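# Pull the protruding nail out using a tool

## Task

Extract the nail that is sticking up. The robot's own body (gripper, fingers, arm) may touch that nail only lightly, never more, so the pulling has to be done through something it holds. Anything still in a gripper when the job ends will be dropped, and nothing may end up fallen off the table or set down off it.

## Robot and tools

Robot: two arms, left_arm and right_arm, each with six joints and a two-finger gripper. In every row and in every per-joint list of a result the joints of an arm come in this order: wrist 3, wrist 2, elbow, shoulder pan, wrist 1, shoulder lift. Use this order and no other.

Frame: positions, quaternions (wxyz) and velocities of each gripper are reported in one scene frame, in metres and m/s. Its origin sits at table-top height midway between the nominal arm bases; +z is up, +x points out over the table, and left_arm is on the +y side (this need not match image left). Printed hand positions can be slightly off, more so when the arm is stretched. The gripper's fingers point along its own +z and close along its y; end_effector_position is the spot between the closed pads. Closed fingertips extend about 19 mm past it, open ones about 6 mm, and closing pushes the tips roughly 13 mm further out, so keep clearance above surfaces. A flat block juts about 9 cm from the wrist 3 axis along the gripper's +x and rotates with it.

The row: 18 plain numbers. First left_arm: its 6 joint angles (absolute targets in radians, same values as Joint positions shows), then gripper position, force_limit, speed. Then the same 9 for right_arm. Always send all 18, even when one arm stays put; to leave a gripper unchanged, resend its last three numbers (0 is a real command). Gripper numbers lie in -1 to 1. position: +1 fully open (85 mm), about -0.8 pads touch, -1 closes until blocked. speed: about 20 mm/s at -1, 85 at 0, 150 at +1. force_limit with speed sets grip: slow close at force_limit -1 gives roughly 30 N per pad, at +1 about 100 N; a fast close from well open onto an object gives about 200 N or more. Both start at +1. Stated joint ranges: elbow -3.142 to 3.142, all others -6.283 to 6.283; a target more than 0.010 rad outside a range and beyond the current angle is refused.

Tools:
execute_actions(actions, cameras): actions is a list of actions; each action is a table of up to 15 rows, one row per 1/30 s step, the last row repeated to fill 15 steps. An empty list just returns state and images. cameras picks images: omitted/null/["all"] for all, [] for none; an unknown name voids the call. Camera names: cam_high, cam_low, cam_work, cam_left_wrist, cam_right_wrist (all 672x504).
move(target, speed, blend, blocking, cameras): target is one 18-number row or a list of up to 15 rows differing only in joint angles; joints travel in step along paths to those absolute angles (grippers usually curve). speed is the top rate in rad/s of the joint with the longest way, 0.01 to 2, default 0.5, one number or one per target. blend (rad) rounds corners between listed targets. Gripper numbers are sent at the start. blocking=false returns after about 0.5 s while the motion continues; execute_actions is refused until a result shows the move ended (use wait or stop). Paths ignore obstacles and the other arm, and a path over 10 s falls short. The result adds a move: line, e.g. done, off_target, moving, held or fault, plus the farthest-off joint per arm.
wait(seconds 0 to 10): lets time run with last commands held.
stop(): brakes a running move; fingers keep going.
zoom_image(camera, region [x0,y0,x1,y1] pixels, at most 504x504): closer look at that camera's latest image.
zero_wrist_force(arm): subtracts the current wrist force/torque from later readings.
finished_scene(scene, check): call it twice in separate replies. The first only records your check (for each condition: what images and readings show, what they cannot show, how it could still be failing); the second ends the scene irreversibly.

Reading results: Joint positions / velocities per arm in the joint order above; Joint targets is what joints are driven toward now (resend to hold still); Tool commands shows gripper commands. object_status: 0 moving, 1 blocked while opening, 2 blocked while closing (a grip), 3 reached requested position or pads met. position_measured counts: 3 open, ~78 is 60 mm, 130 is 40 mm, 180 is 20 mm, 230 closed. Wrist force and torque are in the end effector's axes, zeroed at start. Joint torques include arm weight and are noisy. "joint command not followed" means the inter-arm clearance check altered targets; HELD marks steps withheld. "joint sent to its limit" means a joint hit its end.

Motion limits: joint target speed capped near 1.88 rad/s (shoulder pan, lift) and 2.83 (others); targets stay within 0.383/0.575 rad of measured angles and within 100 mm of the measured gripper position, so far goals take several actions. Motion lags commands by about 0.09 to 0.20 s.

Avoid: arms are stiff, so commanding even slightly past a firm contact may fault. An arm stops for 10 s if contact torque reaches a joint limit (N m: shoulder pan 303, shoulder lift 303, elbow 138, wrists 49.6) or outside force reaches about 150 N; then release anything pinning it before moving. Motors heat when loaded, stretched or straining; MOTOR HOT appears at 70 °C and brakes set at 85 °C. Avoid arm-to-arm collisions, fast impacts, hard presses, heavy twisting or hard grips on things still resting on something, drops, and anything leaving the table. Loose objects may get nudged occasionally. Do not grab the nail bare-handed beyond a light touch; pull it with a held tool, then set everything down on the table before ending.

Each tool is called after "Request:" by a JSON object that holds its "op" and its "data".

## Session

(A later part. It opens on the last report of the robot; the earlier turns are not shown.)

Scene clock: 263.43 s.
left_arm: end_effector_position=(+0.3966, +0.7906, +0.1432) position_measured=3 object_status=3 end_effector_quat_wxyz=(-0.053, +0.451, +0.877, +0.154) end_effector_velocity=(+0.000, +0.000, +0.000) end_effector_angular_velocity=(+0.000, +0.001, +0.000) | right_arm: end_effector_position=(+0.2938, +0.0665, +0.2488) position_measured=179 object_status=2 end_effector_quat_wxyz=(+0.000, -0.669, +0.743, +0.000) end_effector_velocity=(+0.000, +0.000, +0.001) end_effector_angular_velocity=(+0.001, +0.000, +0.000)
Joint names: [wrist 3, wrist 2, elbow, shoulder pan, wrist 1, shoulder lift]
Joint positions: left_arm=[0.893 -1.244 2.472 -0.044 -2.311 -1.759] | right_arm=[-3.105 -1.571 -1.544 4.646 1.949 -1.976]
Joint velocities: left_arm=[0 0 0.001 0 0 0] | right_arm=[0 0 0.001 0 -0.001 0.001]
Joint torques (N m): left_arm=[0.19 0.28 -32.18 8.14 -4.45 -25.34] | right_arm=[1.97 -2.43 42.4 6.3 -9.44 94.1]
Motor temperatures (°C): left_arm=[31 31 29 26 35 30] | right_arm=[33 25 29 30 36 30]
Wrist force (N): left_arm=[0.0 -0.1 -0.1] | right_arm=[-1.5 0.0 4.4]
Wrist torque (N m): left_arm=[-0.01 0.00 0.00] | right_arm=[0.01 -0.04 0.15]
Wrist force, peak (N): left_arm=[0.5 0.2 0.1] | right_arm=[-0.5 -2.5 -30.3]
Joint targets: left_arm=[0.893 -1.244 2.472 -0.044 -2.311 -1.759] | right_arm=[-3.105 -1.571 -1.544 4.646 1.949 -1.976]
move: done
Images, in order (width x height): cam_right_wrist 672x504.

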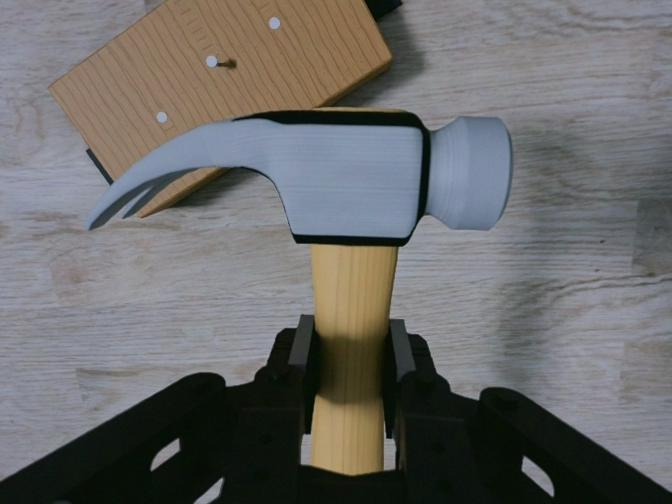

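Request:
{"op": "move", "data": {"target": [[0.893,-1.244,2.472,-0.044,-2.311,-1.759,1,1,1,-2.8,-2.6,-1.8,4.42,2.8,-1.80,-1,1,0.8],[0.893,-1.244,2.472,-0.044,-2.311,-1.759,1,1,1,-2.471,-3.8249,-1.7391,4.0291,3.7344,-1.9954,-1,1,0.8]], "speed": 0.5, "blend": 0.1}}

Scene clock: 269.07 s.
left_arm: end_effector_position=(+0.3966, +0.7906, +0.1432) position_measured=3 object_status=3 end_effector_quat_wxyz=(-0.053, +0.451, +0.877, +0.154) end_effector_velocity=(-0.001, +0.001, -0.001) end_effector_angular_velocity=(+0.000, +0.003, +0.001) | right_arm: end_effector_position=(+0.3859, -0.1200, +0.2998) position_measured=179 object_status=2 end_effector_quat_wxyz=(+0.232, +0.667, -0.233, -0.668) end_effector_velocity=(+0.000, +0.000, -0.001) end_effector_angular_velocity=(+0.000, +0.000, +0.002)
Joint names: [wrist 3, wrist 2, elbow, shoulder pan, wrist 1, shoulder lift]
Joint positions: left_arm=[0.893 -1.244 2.472 -0.044 -2.311 -1.759] | right_arm=[-2.471 -3.825 -1.739 4.029 3.734 -1.995]
Joint velocities: left_arm=[0 0 0.001 0.001 0 0.002] | right_arm=[0.001 -0.002 0 0 0.001 -0.001]
Joint torques (N m): left_arm=[0.46 0.51 -34.78 4.88 -4.07 -28.46] | right_arm=[3.07 -2.84 39.75 -17.1 0.87 68.05]
Motor temperatures (°C): left_arm=[31 31 29 26 35 30] | right_arm=[33 25 29 30 36 30]
Wrist force (N): left_arm=[0.3 -0.2 0.2] | right_arm=[-0.5 -1.6 0.7]
Wrist torque (N m): left_arm=[-0.03 -0.05 -0.01] | right_arm=[0.01 -0.02 0.11]
Wrist force, peak (N): left_arm=[0.4 -0.3 0.2] | right_arm=[-1.6 0.5 5.0]
Joint targets: left_arm=[0.893 -1.244 2.472 -0.044 -2.311 -1.759] | right_arm=[-2.471 -3.825 -1.739 4.029 3.734 -1.995]
move: done

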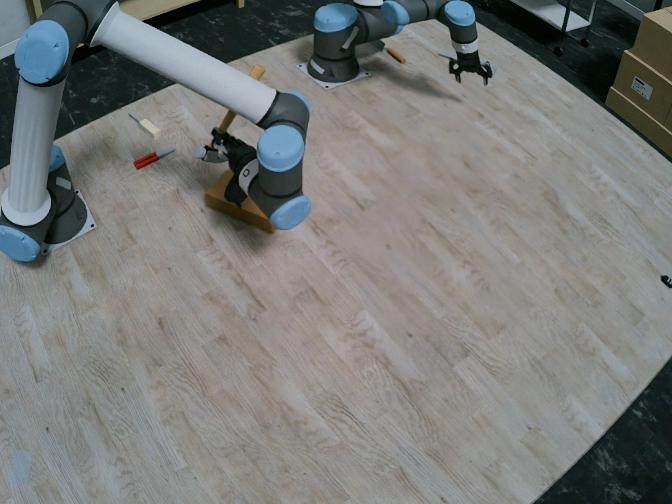

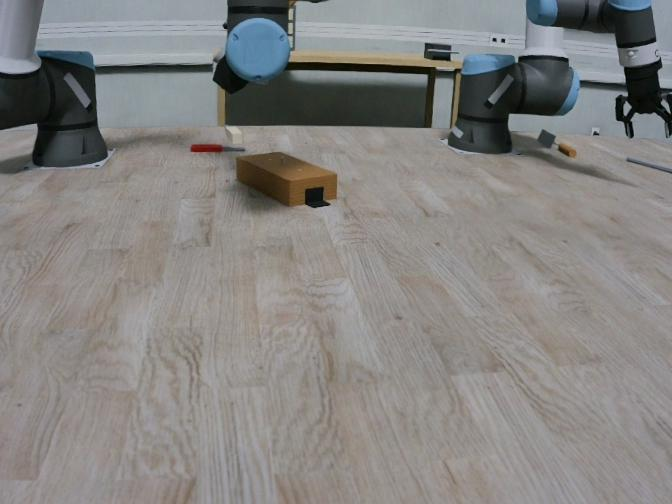

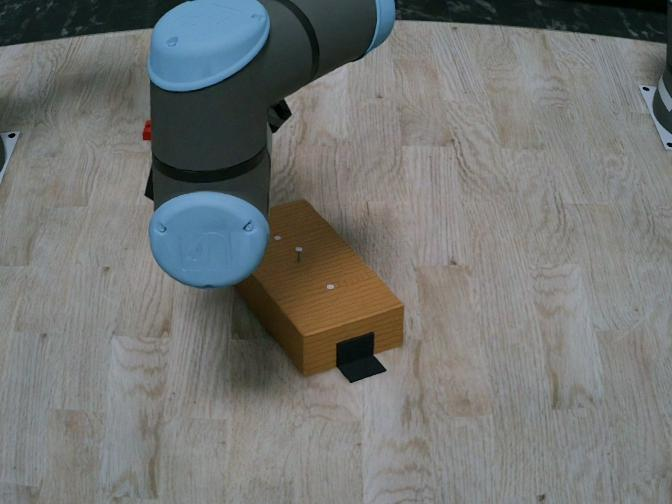

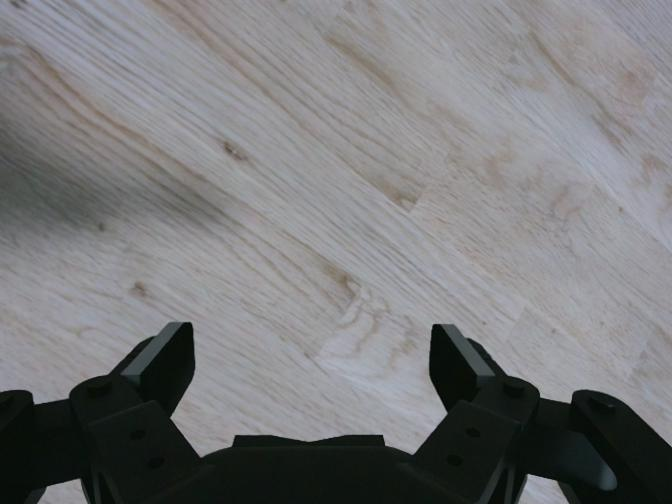

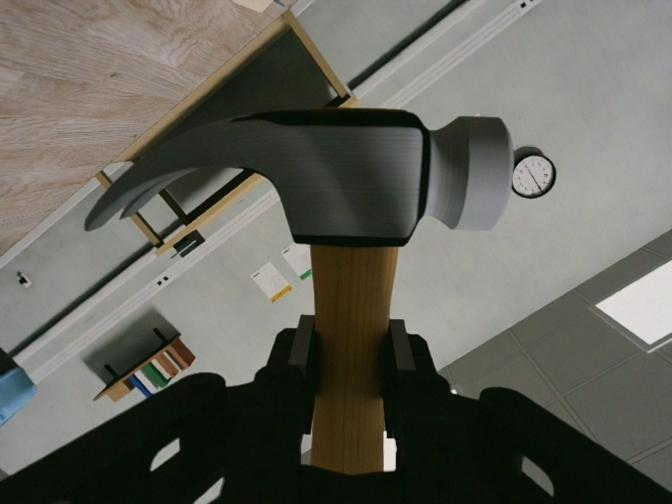

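Request:
{"op": "move", "data": {"target": [0.893,-1.244,2.472,-0.044,-2.311,-1.759,1,1,1,-2.471,-3.8292,-1.8132,4.0248,3.9497,-2.1365,-1,1,0.8], "speed": 0.2, "cameras": ["cam_right_wrist","cam_low","cam_work"]}}

Request:
{"op": "zoom_image", "data": {"camera": "cam_right_wrist", "region": [0, 50, 300, 275]}}

Scene clock: 271.00 s.
left_arm: end_effector_position=(+0.3966, +0.7906, +0.1432) position_measured=3 object_status=3 end_effector_quat_wxyz=(-0.053, +0.451, +0.877, +0.154) end_effector_velocity=(+0.000, +0.000, +0.001) end_effector_angular_velocity=(+0.000, -0.002, +0.000) | right_arm: end_effector_position=(+0.3859, -0.1250, +0.1650) position_measured=179 object_status=2 end_effector_quat_wxyz=(+0.232, +0.668, -0.233, -0.668) end_effector_velocity=(+0.000, +0.000, -0.001) end_effector_angular_velocity=(+0.001, +0.000, +0.000)
Joint names: [wrist 3, wrist 2, elbow, shoulder pan, wrist 1, shoulder lift]
Joint positions: left_arm=[0.893 -1.244 2.472 -0.044 -2.311 -1.759] | right_arm=[-2.471 -3.829 -1.813 4.025 3.95 -2.136]
Joint velocities: left_arm=[0 0 0 0 0 -0.001] | right_arm=[-0.001 0 -0.001 0 0.001 -0.001]
Joint torques (N m): left_arm=[0.87 0.29 -33.33 5.81 -4.79 -27.07] | right_arm=[3.09 -2.63 21.12 -16.93 1.34 69.22]
Motor temperatures (°C): left_arm=[31 31 29 26 35 30] | right_arm=[33 25 29 30 36 30]
Wrist force (N): left_arm=[0.1 -0.1 -0.2] | right_arm=[-0.5 -1.0 0.2]
Wrist torque (N m): left_arm=[-0.01 -0.02 -0.01] | right_arm=[0.17 0.00 0.08]
Wrist force, peak (N): left_arm=[0.5 0.1 -0.1] | right_arm=[-3.0 -0.2 0.9]
Joint targets: left_arm=[0.893 -1.244 2.472 -0.044 -2.311 -1.759] | right_arm=[-2.471 -3.829 -1.813 4.025 3.950 -2.136]
move: done
Images, in order (width x height): cam_low 672x504, cam_work 672x504, cam_right_wrist 672x504.

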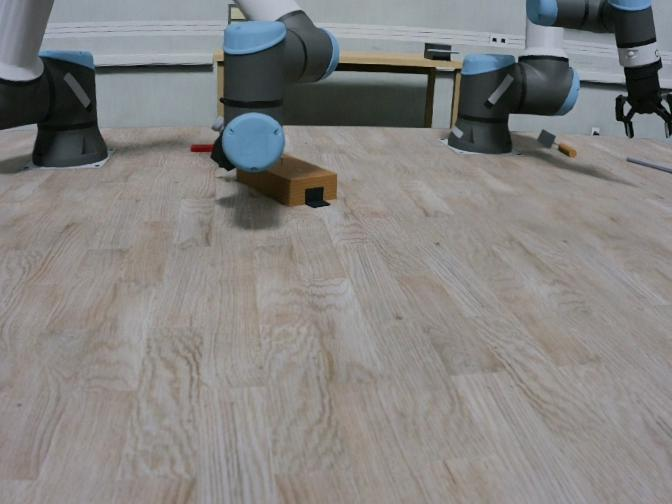

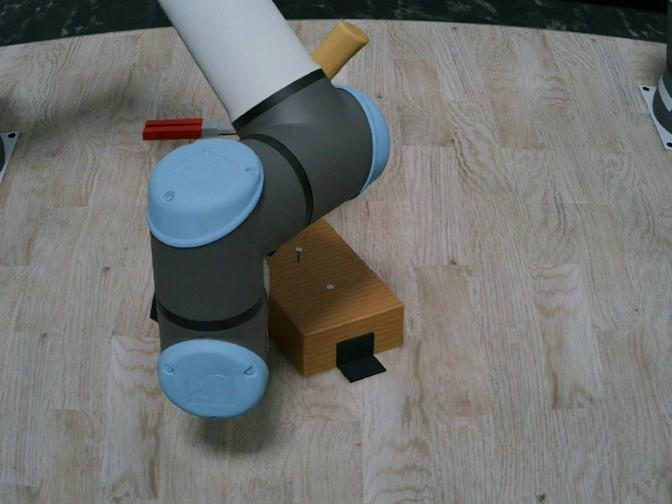

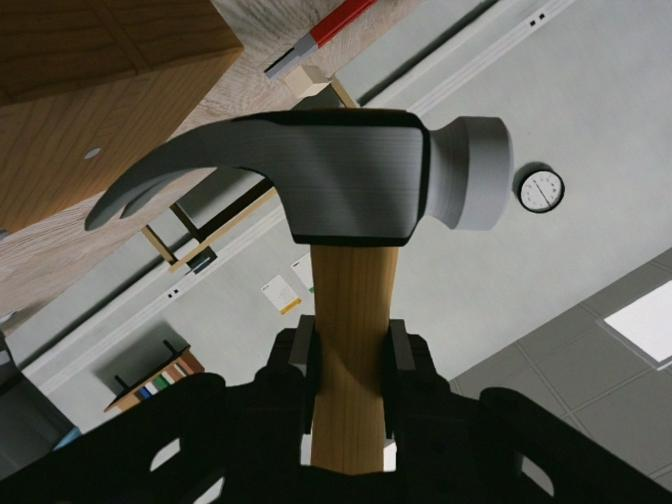

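Scaled by 1.680 from the camera's 672x504 image, which has a finer 960x720 frame.

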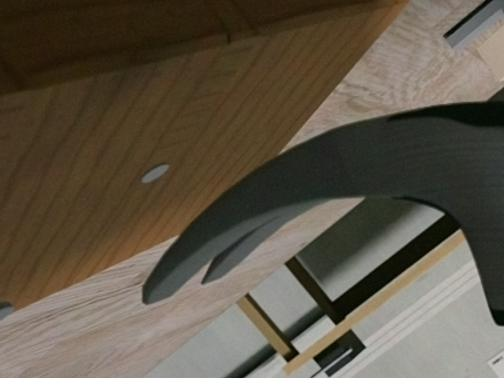

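Request:
{"op": "move", "data": {"target": [0.893,-1.244,2.472,-0.044,-2.311,-1.759,1,1,1,-2.471,-3.8146,-1.7947,4.0394,3.9617,-2.1670,-1,1,0.8], "speed": 0.06, "cameras": ["cam_right_wrist","cam_work"]}}

Request:
{"op": "zoom_image", "data": {"camera": "cam_right_wrist", "region": [0, 100, 240, 280]}}

Scene clock: 272.13 s.
left_arm: end_effector_position=(+0.3966, +0.7906, +0.1432) position_measured=3 object_status=3 end_effector_quat_wxyz=(-0.053, +0.451, +0.877, +0.154) end_effector_velocity=(+0.000, +0.000, +0.000) end_effector_angular_velocity=(+0.000, +0.000, +0.001) | right_arm: end_effector_position=(+0.3859, -0.1081, +0.1500) position_measured=179 object_status=2 end_effector_quat_wxyz=(+0.232, +0.668, -0.233, -0.668) end_effector_velocity=(+0.000, +0.000, +0.000) end_effector_angular_velocity=(+0.000, +0.000, -0.001)
Joint names: [wrist 3, wrist 2, elbow, shoulder pan, wrist 1, shoulder lift]
Joint positions: left_arm=[0.893 -1.244 2.472 -0.044 -2.311 -1.759] | right_arm=[-2.471 -3.815 -1.795 4.039 3.962 -2.167]
Joint velocities: left_arm=[0 0 -0.001 0 0 0.001] | right_arm=[0 0.001 0.001 0 0 -0.001]
Joint torques (N m): left_arm=[0.58 0.2 -33.58 2.6 -3.95 -24.23] | right_arm=[2.86 4.3 33.54 19.9 1.49 73]
Motor temperatures (°C): left_arm=[31 31 29 26 35 30] | right_arm=[33 25 29 30 36 30]
Wrist force (N): left_arm=[0.2 0.0 0.1] | right_arm=[-0.6 -1.2 0.2]
Wrist torque (N m): left_arm=[0.00 -0.02 -0.01] | right_arm=[0.12 0.03 0.07]
Wrist force, peak (N): left_arm=[0.5 0.0 -0.1] | right_arm=[-0.6 -1.8 0.6]
Joint targets: left_arm=[0.893 -1.244 2.472 -0.044 -2.311 -1.759] | right_arm=[-2.471 -3.815 -1.795 4.039 3.962 -2.167]
move: done
Images, in order (width x height): cam_work 672x504, cam_right_wrist 672x504.

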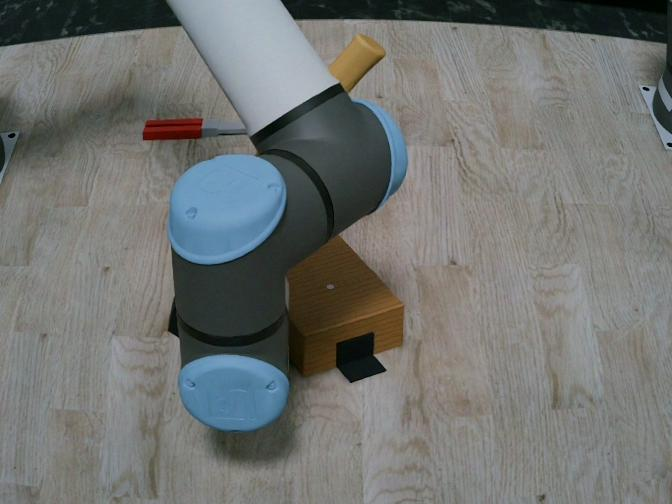

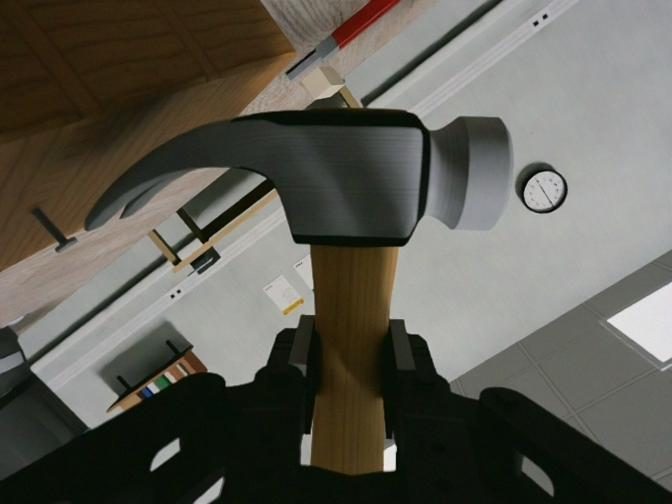

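Scaled by 2.100 from the camera's 672x504 image, which has a finer 960x720 frame.

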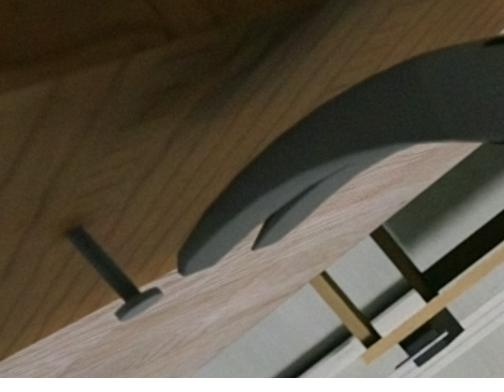

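Request:
{"op": "move", "data": {"target": [0.893,-1.244,2.472,-0.044,-2.311,-1.759,1,1,1,-2.471,-3.8050,-1.7777,4.0490,3.9540,-2.1764,-1,1,0.8], "speed": 0.05, "cameras": ["cam_right_wrist"]}}

Request:
{"op": "zoom_image", "data": {"camera": "cam_right_wrist", "region": [0, 100, 240, 280]}}

Scene clock: 273.63 s.
left_arm: end_effector_position=(+0.3966, +0.7906, +0.1432) position_measured=3 object_status=3 end_effector_quat_wxyz=(-0.053, +0.451, +0.877, +0.154) end_effector_velocity=(+0.000, +0.001, +0.000) end_effector_angular_velocity=(+0.000, +0.000, +0.001) | right_arm: end_effector_position=(+0.3863, -0.0962, +0.1497) position_measured=179 object_status=2 end_effector_quat_wxyz=(+0.232, +0.667, -0.233, -0.668) end_effector_velocity=(-0.001, +0.001, -0.001) end_effector_angular_velocity=(-0.003, +0.002, +0.001)
Joint names: [wrist 3, wrist 2, elbow, shoulder pan, wrist 1, shoulder lift]
Joint positions: left_arm=[0.893 -1.244 2.472 -0.044 -2.311 -1.759] | right_arm=[-2.471 -3.805 -1.778 4.049 3.954 -2.176]
Joint velocities: left_arm=[0 0 -0.001 0.001 0 0.001] | right_arm=[0 0.001 0.001 0.002 -0.002 -0.002]
Joint torques (N m): left_arm=[0.24 0.32 -34.16 4.97 -4.14 -26.14] | right_arm=[3.03 3.74 33.79 21.87 -6.6 76.14]
Motor temperatures (°C): left_arm=[31 31 29 26 35 30] | right_arm=[33 25 29 30 36 30]
Wrist force (N): left_arm=[0.4 -0.3 -0.2] | right_arm=[-0.6 -1.2 0.4]
Wrist torque (N m): left_arm=[-0.05 -0.05 -0.01] | right_arm=[0.09 0.03 0.07]
Wrist force, peak (N): left_arm=[0.6 -0.1 0.0] | right_arm=[-0.9 -1.4 0.4]
Joint targets: left_arm=[0.893 -1.244 2.472 -0.044 -2.311 -1.759] | right_arm=[-2.471 -3.805 -1.778 4.049 3.954 -2.176]
move: done
Images, in order (width x height): cam_right_wrist 672x504.

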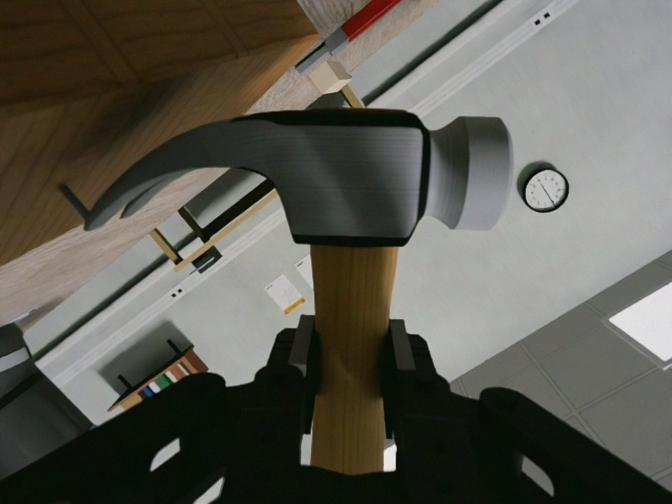

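Scaled by 2.100 from the camera's 672x504 image, which has a finer 960x720 frame.

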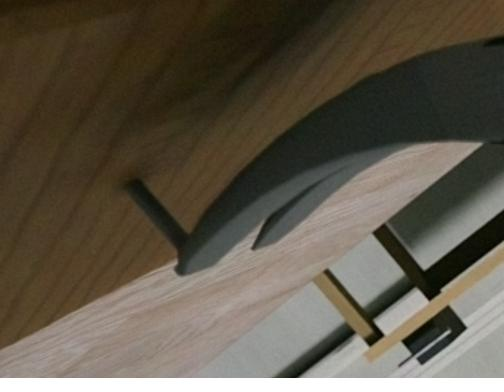

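Request:
{"op": "move", "data": {"target": [[0.893,-1.244,2.472,-0.044,-2.311,-1.759,1,1,1,-2.471,-3.8050,-1.7785,4.0490,3.9586,-2.1802,-1,1,0.8],[0.893,-1.244,2.472,-0.044,-2.311,-1.759,1,1,1,-2.471,-3.8002,-1.7700,4.0538,3.9548,-2.1849,-1,1,0.8]], "speed": 0.04, "cameras": ["cam_right_wrist"]}}

Request:
{"op": "zoom_image", "data": {"camera": "cam_right_wrist", "region": [0, 100, 240, 280]}}

Scene clock: 274.67 s.
left_arm: end_effector_position=(+0.3966, +0.7906, +0.1432) position_measured=3 object_status=3 end_effector_quat_wxyz=(-0.053, +0.451, +0.877, +0.154) end_effector_velocity=(+0.000, +0.001, +0.001) end_effector_angular_velocity=(+0.000, -0.001, +0.001) | right_arm: end_effector_position=(+0.3864, -0.0903, +0.1464) position_measured=179 object_status=2 end_effector_quat_wxyz=(+0.232, +0.667, -0.233, -0.668) end_effector_velocity=(+0.001, +0.001, +0.000) end_effector_angular_velocity=(+0.001, -0.001, -0.001)
Joint names: [wrist 3, wrist 2, elbow, shoulder pan, wrist 1, shoulder lift]
Joint positions: left_arm=[0.893 -1.244 2.472 -0.044 -2.311 -1.759] | right_arm=[-2.471 -3.8 -1.77 4.054 3.955 -2.185]
Joint velocities: left_arm=[0 0 -0.001 0.001 0 -0.001] | right_arm=[0 0.001 0.002 0 0 0]
Joint torques (N m): left_arm=[0.77 0.79 -34.19 6.4 -4.48 -25.97] | right_arm=[2.83 5.01 36.95 18.83 -5.49 77.02]
Motor temperatures (°C): left_arm=[31 31 29 26 35 30] | right_arm=[33 25 29 30 36 30]
Wrist force (N): left_arm=[0.1 -0.3 -0.1] | right_arm=[1.3 1.2 4.0]
Wrist torque (N m): left_arm=[-0.05 -0.01 0.00] | right_arm=[-0.25 -0.09 0.32]
Wrist force, peak (N): left_arm=[0.5 -0.3 0.0] | right_arm=[1.3 1.2 4.0]
Joint targets: left_arm=[0.893 -1.244 2.472 -0.044 -2.311 -1.759] | right_arm=[-2.471 -3.800 -1.770 4.054 3.955 -2.185]
move: done
Images, in order (width x height): cam_right_wrist 672x504.

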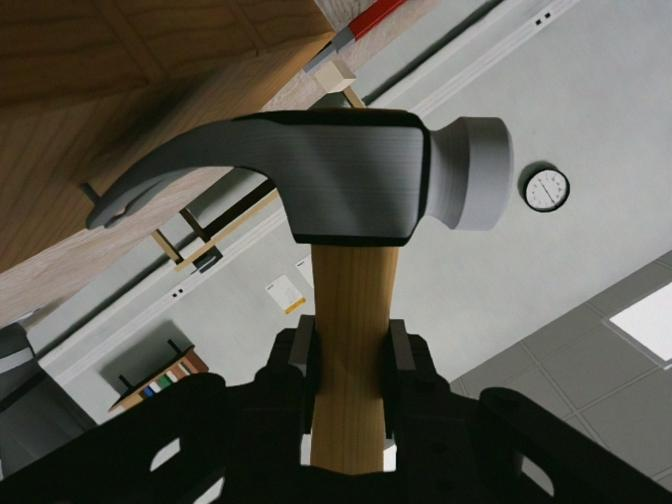

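Scaled by 2.100 from the camera's 672x504 image, which has a finer 960x720 frame.

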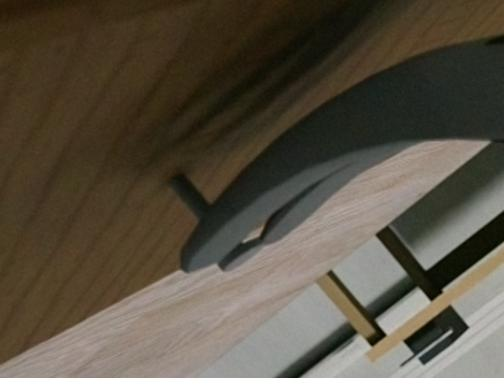

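Request:
{"op": "move", "data": {"target": [[0.893,-1.244,2.472,-0.044,-2.311,-1.759,1,1,1,-2.471,-3.7972,-1.7752,4.0568,3.9573,-2.1822,-1,1,0.8],[0.893,-1.244,2.472,-0.044,-2.311,-1.759,1,1,1,-2.471,-3.7932,-1.7681,4.0608,3.9541,-2.1861,-1,1,0.8]], "speed": 0.04, "cameras": ["cam_right_wrist"]}}

Request:
{"op": "zoom_image", "data": {"camera": "cam_right_wrist", "region": [0, 100, 240, 280]}}

Scene clock: 275.90 s.
left_arm: end_effector_position=(+0.3966, +0.7906, +0.1432) position_measured=3 object_status=3 end_effector_quat_wxyz=(-0.053, +0.451, +0.877, +0.154) end_effector_velocity=(+0.000, -0.001, -0.001) end_effector_angular_velocity=(+0.000, +0.001, -0.001) | right_arm: end_effector_position=(+0.3836, -0.0854, +0.1462) position_measured=179 object_status=2 end_effector_quat_wxyz=(+0.232, +0.667, -0.233, -0.668) end_effector_velocity=(+0.000, +0.001, -0.001) end_effector_angular_velocity=(-0.001, +0.001, +0.001)
Joint names: [wrist 3, wrist 2, elbow, shoulder pan, wrist 1, shoulder lift]
Joint positions: left_arm=[0.893 -1.244 2.472 -0.044 -2.311 -1.759] | right_arm=[-2.471 -3.793 -1.768 4.061 3.954 -2.186]
Joint velocities: left_arm=[0 0 0.001 -0.001 0 0] | right_arm=[0 0.001 0.002 0.002 -0.001 -0.002]
Joint torques (N m): left_arm=[0.13 0.53 -32.84 7 -4.41 -25.21] | right_arm=[2.73 3.85 33.48 21.2 -6.89 76.25]
Motor temperatures (°C): left_arm=[31 31 29 26 35 30] | right_arm=[33 25 29 30 36 30]
Wrist force (N): left_arm=[0.1 0.2 0.0] | right_arm=[-0.3 -1.1 0.3]
Wrist torque (N m): left_arm=[0.02 -0.02 0.00] | right_arm=[0.09 -0.01 0.07]
Wrist force, peak (N): left_arm=[0.5 0.3 0.2] | right_arm=[1.9 1.3 3.9]
Joint targets: left_arm=[0.893 -1.244 2.472 -0.044 -2.311 -1.759] | right_arm=[-2.471 -3.793 -1.768 4.061 3.954 -2.186]
move: done
Images, in order (width x height): cam_right_wrist 672x504.

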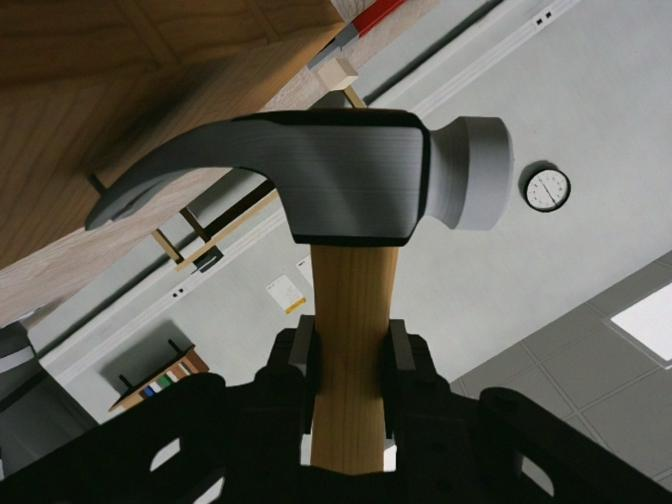

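Scaled by 2.100 from the camera's 672x504 image, which has a finer 960x720 frame.

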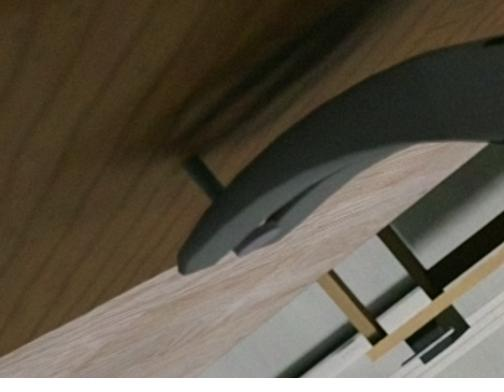

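Head now sits in front of the far prong with the shank in the slot. Advancing to the slot end.

Request:
{"op": "move", "data": {"target": [0.893,-1.244,2.472,-0.044,-2.311,-1.759,1,1,1,-2.471,-3.7892,-1.7610,4.0648,3.9509,-2.1900,-1,1,0.8], "speed": 0.04, "cameras": []}}

Request:
{"op": "move", "data": {"target": [0.893,-1.244,2.472,-0.044,-2.311,-1.759,1,1,1,-2.471,-3.7860,-1.7553,4.0680,3.9483,-2.1931,-1,1,0.8], "speed": 0.04, "cameras": ["cam_right_wrist"]}}

Request:
{"op": "zoom_image", "data": {"camera": "cam_right_wrist", "region": [0, 100, 240, 280]}}

Scene clock: 276.87 s.
left_arm: end_effector_position=(+0.3966, +0.7906, +0.1432) position_measured=3 object_status=3 end_effector_quat_wxyz=(-0.053, +0.451, +0.877, +0.154) end_effector_velocity=(+0.000, +0.001, +0.000) end_effector_angular_velocity=(+0.000, -0.001, +0.002) | right_arm: end_effector_position=(+0.3836, -0.0804, +0.1461) position_measured=179 object_status=2 end_effector_quat_wxyz=(+0.232, +0.667, -0.233, -0.668) end_effector_velocity=(+0.001, +0.001, +0.000) end_effector_angular_velocity=(+0.000, +0.000, -0.001)
Joint names: [wrist 3, wrist 2, elbow, shoulder pan, wrist 1, shoulder lift]
Joint positions: left_arm=[0.893 -1.244 2.472 -0.044 -2.311 -1.759] | right_arm=[-2.471 -3.789 -1.761 4.065 3.951 -2.19]
Joint velocities: left_arm=[0 0 0 0.002 0 -0.001] | right_arm=[-0.001 0.001 0.002 0 -0.001 -0.001]
Joint torques (N m): left_arm=[0.35 0.54 -34.1 6.14 -4.31 -22.46] | right_arm=[2.83 3.84 33.86 20.34 -6.42 76.38]
Motor temperatures (°C): left_arm=[31 31 29 26 35 30] | right_arm=[33 25 29 30 36 30]
Wrist force (N): left_arm=[0.1 0.1 -0.1] | right_arm=[-0.5 -1.4 0.2]
Wrist torque (N m): left_arm=[0.01 -0.01 -0.01] | right_arm=[0.03 0.02 0.07]
Wrist force, peak (N): left_arm=[0.3 -0.2 0.3] | right_arm=[-0.7 -1.6 0.0]
Joint targets: left_arm=[0.893 -1.244 2.472 -0.044 -2.311 -1.759] | right_arm=[-2.471 -3.789 -1.761 4.065 3.951 -2.190]
move: done
No camera images: "cameras" was empty.

Scene clock: 277.57 s.
left_arm: end_effector_position=(+0.3966, +0.7906, +0.1432) position_measured=3 object_status=3 end_effector_quat_wxyz=(-0.053, +0.451, +0.877, +0.154) end_effector_velocity=(+0.000, +0.000, +0.001) end_effector_angular_velocity=(+0.000, -0.003, +0.001) | right_arm: end_effector_position=(+0.3836, -0.0764, +0.1460) position_measured=179 object_status=2 end_effector_quat_wxyz=(+0.232, +0.667, -0.233, -0.668) end_effector_velocity=(+0.001, +0.000, -0.001) end_effector_angular_velocity=(-0.002, +0.002, -0.002)
Joint names: [wrist 3, wrist 2, elbow, shoulder pan, wrist 1, shoulder lift]
Joint positions: left_arm=[0.893 -1.244 2.472 -0.044 -2.311 -1.759] | right_arm=[-2.471 -3.786 -1.755 4.068 3.948 -2.193]
Joint velocities: left_arm=[0 0 -0.001 0 0 -0.002] | right_arm=[0 0.001 0.001 -0.001 -0.001 -0.003]
Joint torques (N m): left_arm=[0.26 0.69 -33.19 8.19 -4.17 -24.74] | right_arm=[2.79 4.23 35.55 21 -6.29 77.16]
Motor temperatures (°C): left_arm=[31 31 29 26 35 30] | right_arm=[33 25 29 30 36 30]
Wrist force (N): left_arm=[0.3 0.1 -0.1] | right_arm=[-0.6 -1.1 0.0]
Wrist torque (N m): left_arm=[0.02 -0.04 0.00] | right_arm=[0.09 0.04 0.09]
Wrist force, peak (N): left_arm=[0.5 0.0 -0.1] | right_arm=[-0.7 -1.9 0.2]
Joint targets: left_arm=[0.893 -1.244 2.472 -0.044 -2.311 -1.759] | right_arm=[-2.471 -3.786 -1.755 4.068 3.948 -2.193]
move: done
Images, in order (width x height): cam_right_wrist 672x504.

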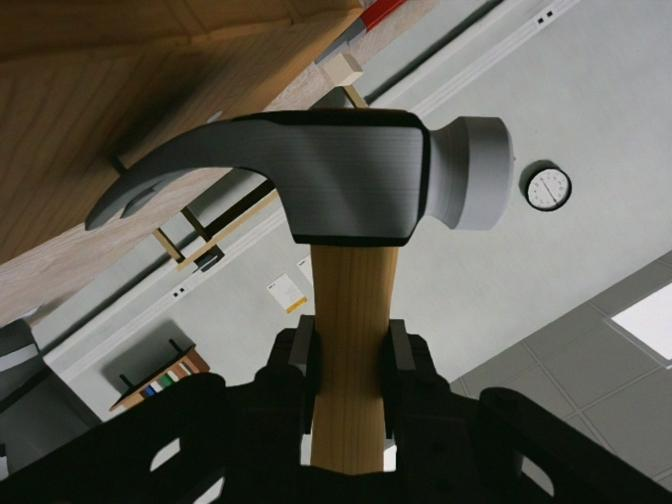

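Scaled by 2.100 from the camera's 672x504 image, which has a finer 960x720 frame.

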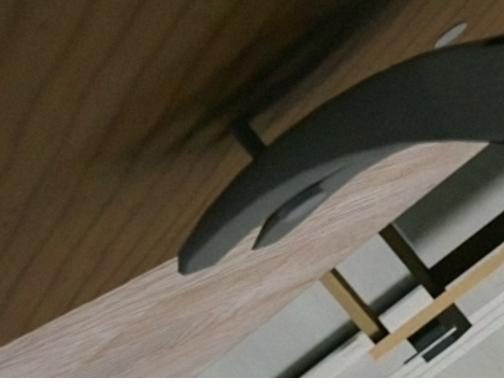

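Request:
{"op": "move", "data": {"target": [0.893,-1.244,2.472,-0.044,-2.311,-1.759,1,1,1,-2.471,-3.7828,-1.7496,4.0712,3.9457,-2.1962,-1,1,0.8], "speed": 0.04, "cameras": []}}

Request:
{"op": "move", "data": {"target": [0.893,-1.244,2.472,-0.044,-2.311,-1.759,1,1,1,-2.471,-3.7804,-1.7453,4.0736,3.9438,-2.1985,-1,1,0.8], "speed": 0.04, "cameras": ["cam_right_wrist"]}}

Request:
{"op": "zoom_image", "data": {"camera": "cam_right_wrist", "region": [0, 100, 240, 280]}}

Scene clock: 278.67 s.
left_arm: end_effector_position=(+0.3966, +0.7906, +0.1432) position_measured=3 object_status=3 end_effector_quat_wxyz=(-0.053, +0.451, +0.877, +0.154) end_effector_velocity=(+0.000, +0.000, +0.001) end_effector_angular_velocity=(+0.000, -0.001, +0.000) | right_arm: end_effector_position=(+0.3836, -0.0725, +0.1459) position_measured=179 object_status=2 end_effector_quat_wxyz=(+0.232, +0.667, -0.233, -0.668) end_effector_velocity=(+0.000, +0.001, +0.001) end_effector_angular_velocity=(+0.002, -0.001, +0.000)
Joint names: [wrist 3, wrist 2, elbow, shoulder pan, wrist 1, shoulder lift]
Joint positions: left_arm=[0.893 -1.244 2.472 -0.044 -2.311 -1.759] | right_arm=[-2.471 -3.783 -1.75 4.071 3.946 -2.196]
Joint velocities: left_arm=[0 0 0 0 0 -0.001] | right_arm=[-0.001 0.001 0.001 0.001 0 0]
Joint torques (N m): left_arm=[0.39 0.68 -33.67 6.24 -4 -25.97] | right_arm=[2.67 4.56 37.07 22.06 -6.87 78.79]
Motor temperatures (°C): left_arm=[31 31 29 26 35 30] | right_arm=[33 25 29 30 36 30]
Wrist force (N): left_arm=[0.4 0.0 -0.2] | right_arm=[4.0 -2.3 -0.8]
Wrist torque (N m): left_arm=[0.00 -0.07 0.00] | right_arm=[0.09 0.10 0.30]
Wrist force, peak (N): left_arm=[0.3 -0.4 -0.1] | right_arm=[4.0 -2.3 -0.8]
Joint targets: left_arm=[0.893 -1.244 2.472 -0.044 -2.311 -1.759] | right_arm=[-2.471 -3.783 -1.750 4.071 3.946 -2.196]
move: done
No camera images: "cameras" was empty.

Scene clock: 279.37 s.
left_arm: end_effector_position=(+0.3966, +0.7906, +0.1432) position_measured=3 object_status=3 end_effector_quat_wxyz=(-0.053, +0.451, +0.877, +0.154) end_effector_velocity=(-0.001, +0.000, -0.001) end_effector_angular_velocity=(+0.000, +0.002, +0.001) | right_arm: end_effector_position=(+0.3836, -0.0694, +0.1459) position_measured=179 object_status=2 end_effector_quat_wxyz=(+0.232, +0.668, -0.233, -0.668) end_effector_velocity=(+0.000, +0.001, +0.000) end_effector_angular_velocity=(+0.000, +0.000, +0.000)
Joint names: [wrist 3, wrist 2, elbow, shoulder pan, wrist 1, shoulder lift]
Joint positions: left_arm=[0.893 -1.244 2.472 -0.044 -2.311 -1.759] | right_arm=[-2.471 -3.78 -1.745 4.074 3.944 -2.198]
Joint velocities: left_arm=[0 0 0.001 0 0 0.001] | right_arm=[0 0 0.001 0.001 -0.001 0]
Joint torques (N m): left_arm=[0.41 0.22 -34.27 5.3 -4.58 -26.42] | right_arm=[2.33 6.14 40.23 23.52 -7.49 85.4]
Motor temperatures (°C): left_arm=[31 31 29 26 35 30] | right_arm=[33 25 29 30 36 30]
Wrist force (N): left_arm=[0.1 0.0 0.0] | right_arm=[13.4 -3.2 -1.3]
Wrist torque (N m): left_arm=[-0.01 -0.02 -0.01] | right_arm=[0.10 0.19 0.76]
Wrist force, peak (N): left_arm=[0.5 0.1 0.2] | right_arm=[13.5 -3.7 -1.4]
Joint targets: left_arm=[0.893 -1.244 2.472 -0.044 -2.311 -1.759] | right_arm=[-2.471 -3.780 -1.745 4.074 3.944 -2.199]
move: done
Images, in order (width x height): cam_right_wrist 672x504.

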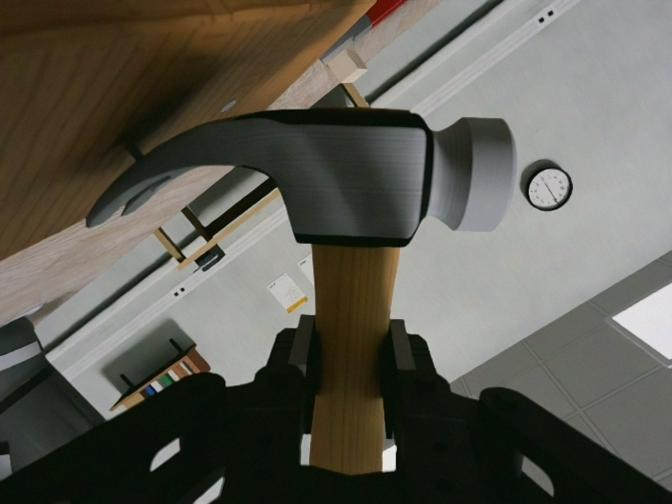

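Scaled by 2.100 from the camera's 672x504 image, which has a finer 960x720 frame.

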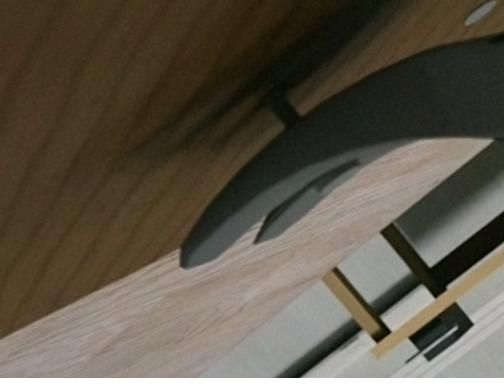

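Request:
{"op": "move", "data": {"target": [[0.893,-1.244,2.472,-0.044,-2.311,-1.759,1,1,1,-2.541,-3.7836,-1.7510,4.0704,3.9464,-2.1954,-1,1,0.8],[0.893,-1.244,2.472,-0.044,-2.311,-1.759,1,1,1,-2.611,-3.7868,-1.7567,4.0672,3.9490,-2.1923,-1,1,0.8]], "speed": 0.07, "cameras": []}}

Request:
{"op": "move", "data": {"target": [0.893,-1.244,2.472,-0.044,-2.311,-1.759,1,1,1,-2.681,-3.7900,-1.7624,4.0640,3.9516,-2.1892,-1,1,0.8], "speed": 0.07, "cameras": ["cam_right_wrist"]}}

Scene clock: 282.07 s.
left_arm: end_effector_position=(+0.3966, +0.7906, +0.1432) position_measured=3 object_status=3 end_effector_quat_wxyz=(-0.053, +0.451, +0.877, +0.154) end_effector_velocity=(-0.001, +0.000, +0.000) end_effector_angular_velocity=(+0.000, +0.000, +0.000) | right_arm: end_effector_position=(+0.3837, -0.0773, +0.1460) position_measured=179 object_status=2 end_effector_quat_wxyz=(+0.185, +0.682, -0.186, -0.683) end_effector_velocity=(+0.001, +0.000, +0.000) end_effector_angular_velocity=(+0.001, +0.000, -0.001)
Joint names: [wrist 3, wrist 2, elbow, shoulder pan, wrist 1, shoulder lift]
Joint positions: left_arm=[0.893 -1.244 2.472 -0.044 -2.311 -1.759] | right_arm=[-2.611 -3.787 -1.757 4.067 3.949 -2.192]
Joint velocities: left_arm=[0 0 0.001 0 0 -0.001] | right_arm=[-0.001 0 0 -0.001 0.001 0]
Joint torques (N m): left_arm=[0.6 0.36 -34.45 5.42 -4.59 -27.25] | right_arm=[-4.26 -2.52 38.1 -16.12 -11.14 148.5]
Motor temperatures (°C): left_arm=[31 31 29 26 35 30] | right_arm=[33 25 29 30 36 30]
Wrist force (N): left_arm=[0.3 0.1 0.2] | right_arm=[61.9 -36.7 -1.4]
Wrist torque (N m): left_arm=[0.01 -0.04 0.00] | right_arm=[0.43 0.77 1.44]
Wrist force, peak (N): left_arm=[0.5 0.2 -0.1] | right_arm=[62.2 -37.0 -1.8]
Joint targets: left_arm=[0.893 -1.244 2.472 -0.044 -2.311 -1.759] | right_arm=[-2.611 -3.787 -1.757 4.067 3.949 -2.192]
move: done
No camera images: "cameras" was empty.

Scene clock: 283.43 s.
left_arm: end_effector_position=(+0.3966, +0.7906, +0.1432) position_measured=3 object_status=3 end_effector_quat_wxyz=(-0.053, +0.451, +0.877, +0.154) end_effector_velocity=(+0.000, +0.001, +0.001) end_effector_angular_velocity=(+0.000, -0.001, +0.001) | right_arm: end_effector_position=(+0.3836, -0.0813, +0.1461) position_measured=179 object_status=2 end_effector_quat_wxyz=(+0.161, +0.688, -0.162, -0.689) end_effector_velocity=(-0.001, +0.000, +0.000) end_effector_angular_velocity=(-0.001, +0.002, +0.002)
Joint names: [wrist 3, wrist 2, elbow, shoulder pan, wrist 1, shoulder lift]
Joint positions: left_arm=[0.893 -1.244 2.472 -0.044 -2.311 -1.759] | right_arm=[-2.681 -3.79 -1.762 4.064 3.952 -2.189]
Joint velocities: left_arm=[0 0 0 0.001 0 -0.001] | right_arm=[-0.001 0 0 0.002 -0.002 -0.001]
Joint torques (N m): left_arm=[0.12 0.15 -34.94 1.79 -4.5 -25.39] | right_arm=[-4.64 -2.13 37.91 -16.83 -10.53 146.22]
Motor temperatures (°C): left_arm=[31 31 29 26 35 30] | right_arm=[33 25 29 30 36 30]
Wrist force (N): left_arm=[0.1 0.0 0.1] | right_arm=[63.6 -31.1 -1.3]
Wrist torque (N m): left_arm=[0.00 -0.01 0.00] | right_arm=[0.32 0.72 1.82]
Wrist force, peak (N): left_arm=[0.6 -0.1 -0.1] | right_arm=[62.5 -36.8 -1.3]
Joint targets: left_arm=[0.893 -1.244 2.472 -0.044 -2.311 -1.759] | right_arm=[-2.681 -3.790 -1.762 4.064 3.952 -2.189]
move: done
Images, in order (width x height): cam_right_wrist 672x504.

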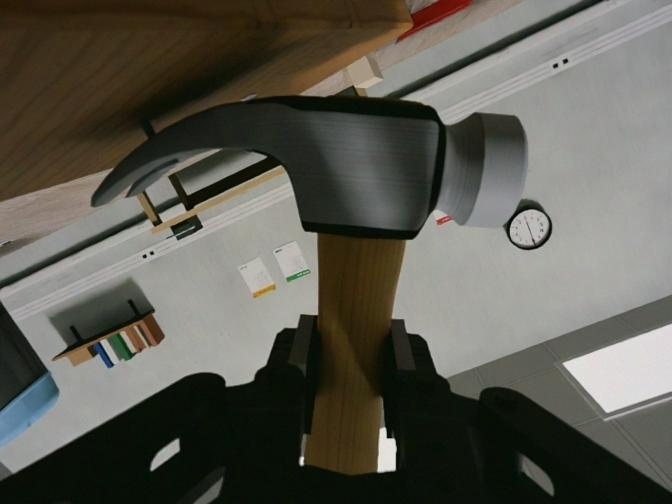

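Request:
{"op": "move", "data": {"target": [[0.893,-1.244,2.472,-0.044,-2.311,-1.759,1,1,1,-2.75,-3.7932,-1.7686,4.0608,3.9587,-2.1884,-1,1,0.8]], "speed": 0.2, "cameras": ["cam_right_wrist"]}}

Scene clock: 285.63 s.
left_arm: end_effector_position=(+0.3966, +0.7906, +0.1432) position_measured=3 object_status=3 end_effector_quat_wxyz=(-0.053, +0.451, +0.877, +0.154) end_effector_velocity=(+0.000, +0.000, +0.000) end_effector_angular_velocity=(+0.000, +0.000, +0.000) | right_arm: end_effector_position=(+0.3837, -0.0851, +0.1440) position_measured=179 object_status=2 end_effector_quat_wxyz=(+0.136, +0.694, -0.138, -0.693) end_effector_velocity=(+0.000, +0.000, +0.001) end_effector_angular_velocity=(+0.002, -0.001, -0.001)
Joint names: [wrist 3, wrist 2, elbow, shoulder pan, wrist 1, shoulder lift]
Joint positions: left_arm=[0.893 -1.244 2.472 -0.044 -2.311 -1.759] | right_arm=[-2.75 -3.793 -1.769 4.061 3.959 -2.188]
Joint velocities: left_arm=[0 0 0 0 0 0] | right_arm=[-0.001 0 0 -0.001 0 0.001]
Joint torques (N m): left_arm=[0.12 0.3 -34.58 5.11 -4.05 -26.92] | right_arm=[-4.67 0.41 32.94 -15.02 -2.16 118.95]
Motor temperatures (°C): left_arm=[31 31 29 26 35 30] | right_arm=[33 25 29 30 36 30]
Wrist force (N): left_arm=[0.1 0.0 0.0] | right_arm=[31.8 -2.5 -0.2]
Wrist torque (N m): left_arm=[0.00 -0.01 -0.01] | right_arm=[0.18 0.32 1.72]
Wrist force, peak (N): left_arm=[0.1 -0.6 0.1] | right_arm=[64.3 -31.8 -1.4]
Joint targets: left_arm=[0.893 -1.244 2.472 -0.044 -2.311 -1.759] | right_arm=[-2.750 -3.793 -1.769 4.061 3.959 -2.188]
move: done
Images, in order (width x height): cam_right_wrist 672x504.

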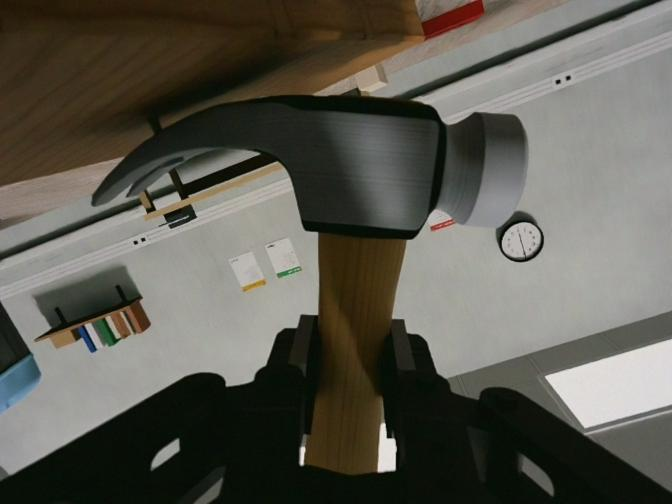

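Request:
{"op": "move", "data": {"target": [[0.893,-1.244,2.472,-0.044,-2.311,-1.759,1,1,1,-2.82,-3.7964,-1.7747,4.0576,3.9636,-2.1872,-1,1,0.8],[0.893,-1.244,2.472,-0.044,-2.311,-1.759,1,1,1,-2.89,-3.7996,-1.7808,4.0544,3.9685,-2.186,-1,1,0.8]], "speed": 0.2, "cameras": ["cam_right_wrist","cam_work"]}}

Scene clock: 287.13 s.
left_arm: end_effector_position=(+0.3966, +0.7906, +0.1432) position_measured=3 object_status=3 end_effector_quat_wxyz=(-0.053, +0.451, +0.877, +0.154) end_effector_velocity=(+0.001, +0.000, +0.001) end_effector_angular_velocity=(+0.000, -0.002, -0.001) | right_arm: end_effector_position=(+0.3836, -0.0931, +0.1410) position_measured=179 object_status=2 end_effector_quat_wxyz=(+0.088, +0.702, -0.089, -0.701) end_effector_velocity=(-0.001, +0.001, +0.000) end_effector_angular_velocity=(+0.002, -0.001, +0.002)
Joint names: [wrist 3, wrist 2, elbow, shoulder pan, wrist 1, shoulder lift]
Joint positions: left_arm=[0.893 -1.244 2.472 -0.044 -2.311 -1.759] | right_arm=[-2.89 -3.8 -1.781 4.054 3.969 -2.186]
Joint velocities: left_arm=[0 0 -0.001 -0.001 0 -0.001] | right_arm=[-0.002 0 0 0.002 0 0.001]
Joint torques (N m): left_arm=[0.32 0.56 -34.8 4.31 -4.21 -24.75] | right_arm=[-5.36 -0.27 37.15 -13.8 -5.79 136.31]
Motor temperatures (°C): left_arm=[31 31 29 26 35 30] | right_arm=[33 25 29 30 36 30]
Wrist force (N): left_arm=[0.4 -0.1 0.1] | right_arm=[53.2 -4.7 -0.6]
Wrist torque (N m): left_arm=[-0.02 -0.07 -0.01] | right_arm=[0.23 0.67 2.70]
Wrist force, peak (N): left_arm=[0.3 -0.2 0.5] | right_arm=[53.5 -4.8 0.0]
Joint targets: left_arm=[0.893 -1.244 2.472 -0.044 -2.311 -1.759] | right_arm=[-2.890 -3.800 -1.781 4.054 3.969 -2.186]
move: done
Images, in order (width x height): cam_work 672x504, cam_right_wrist 672x504.

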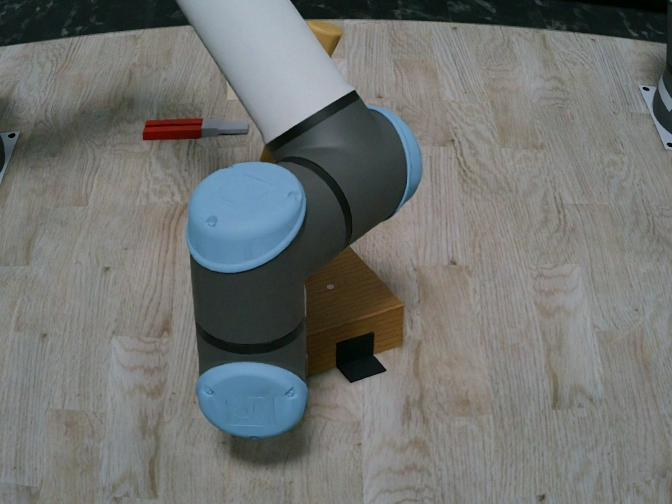

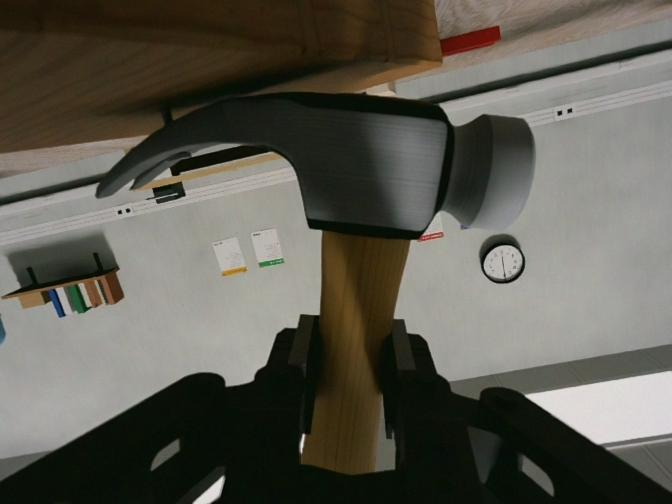

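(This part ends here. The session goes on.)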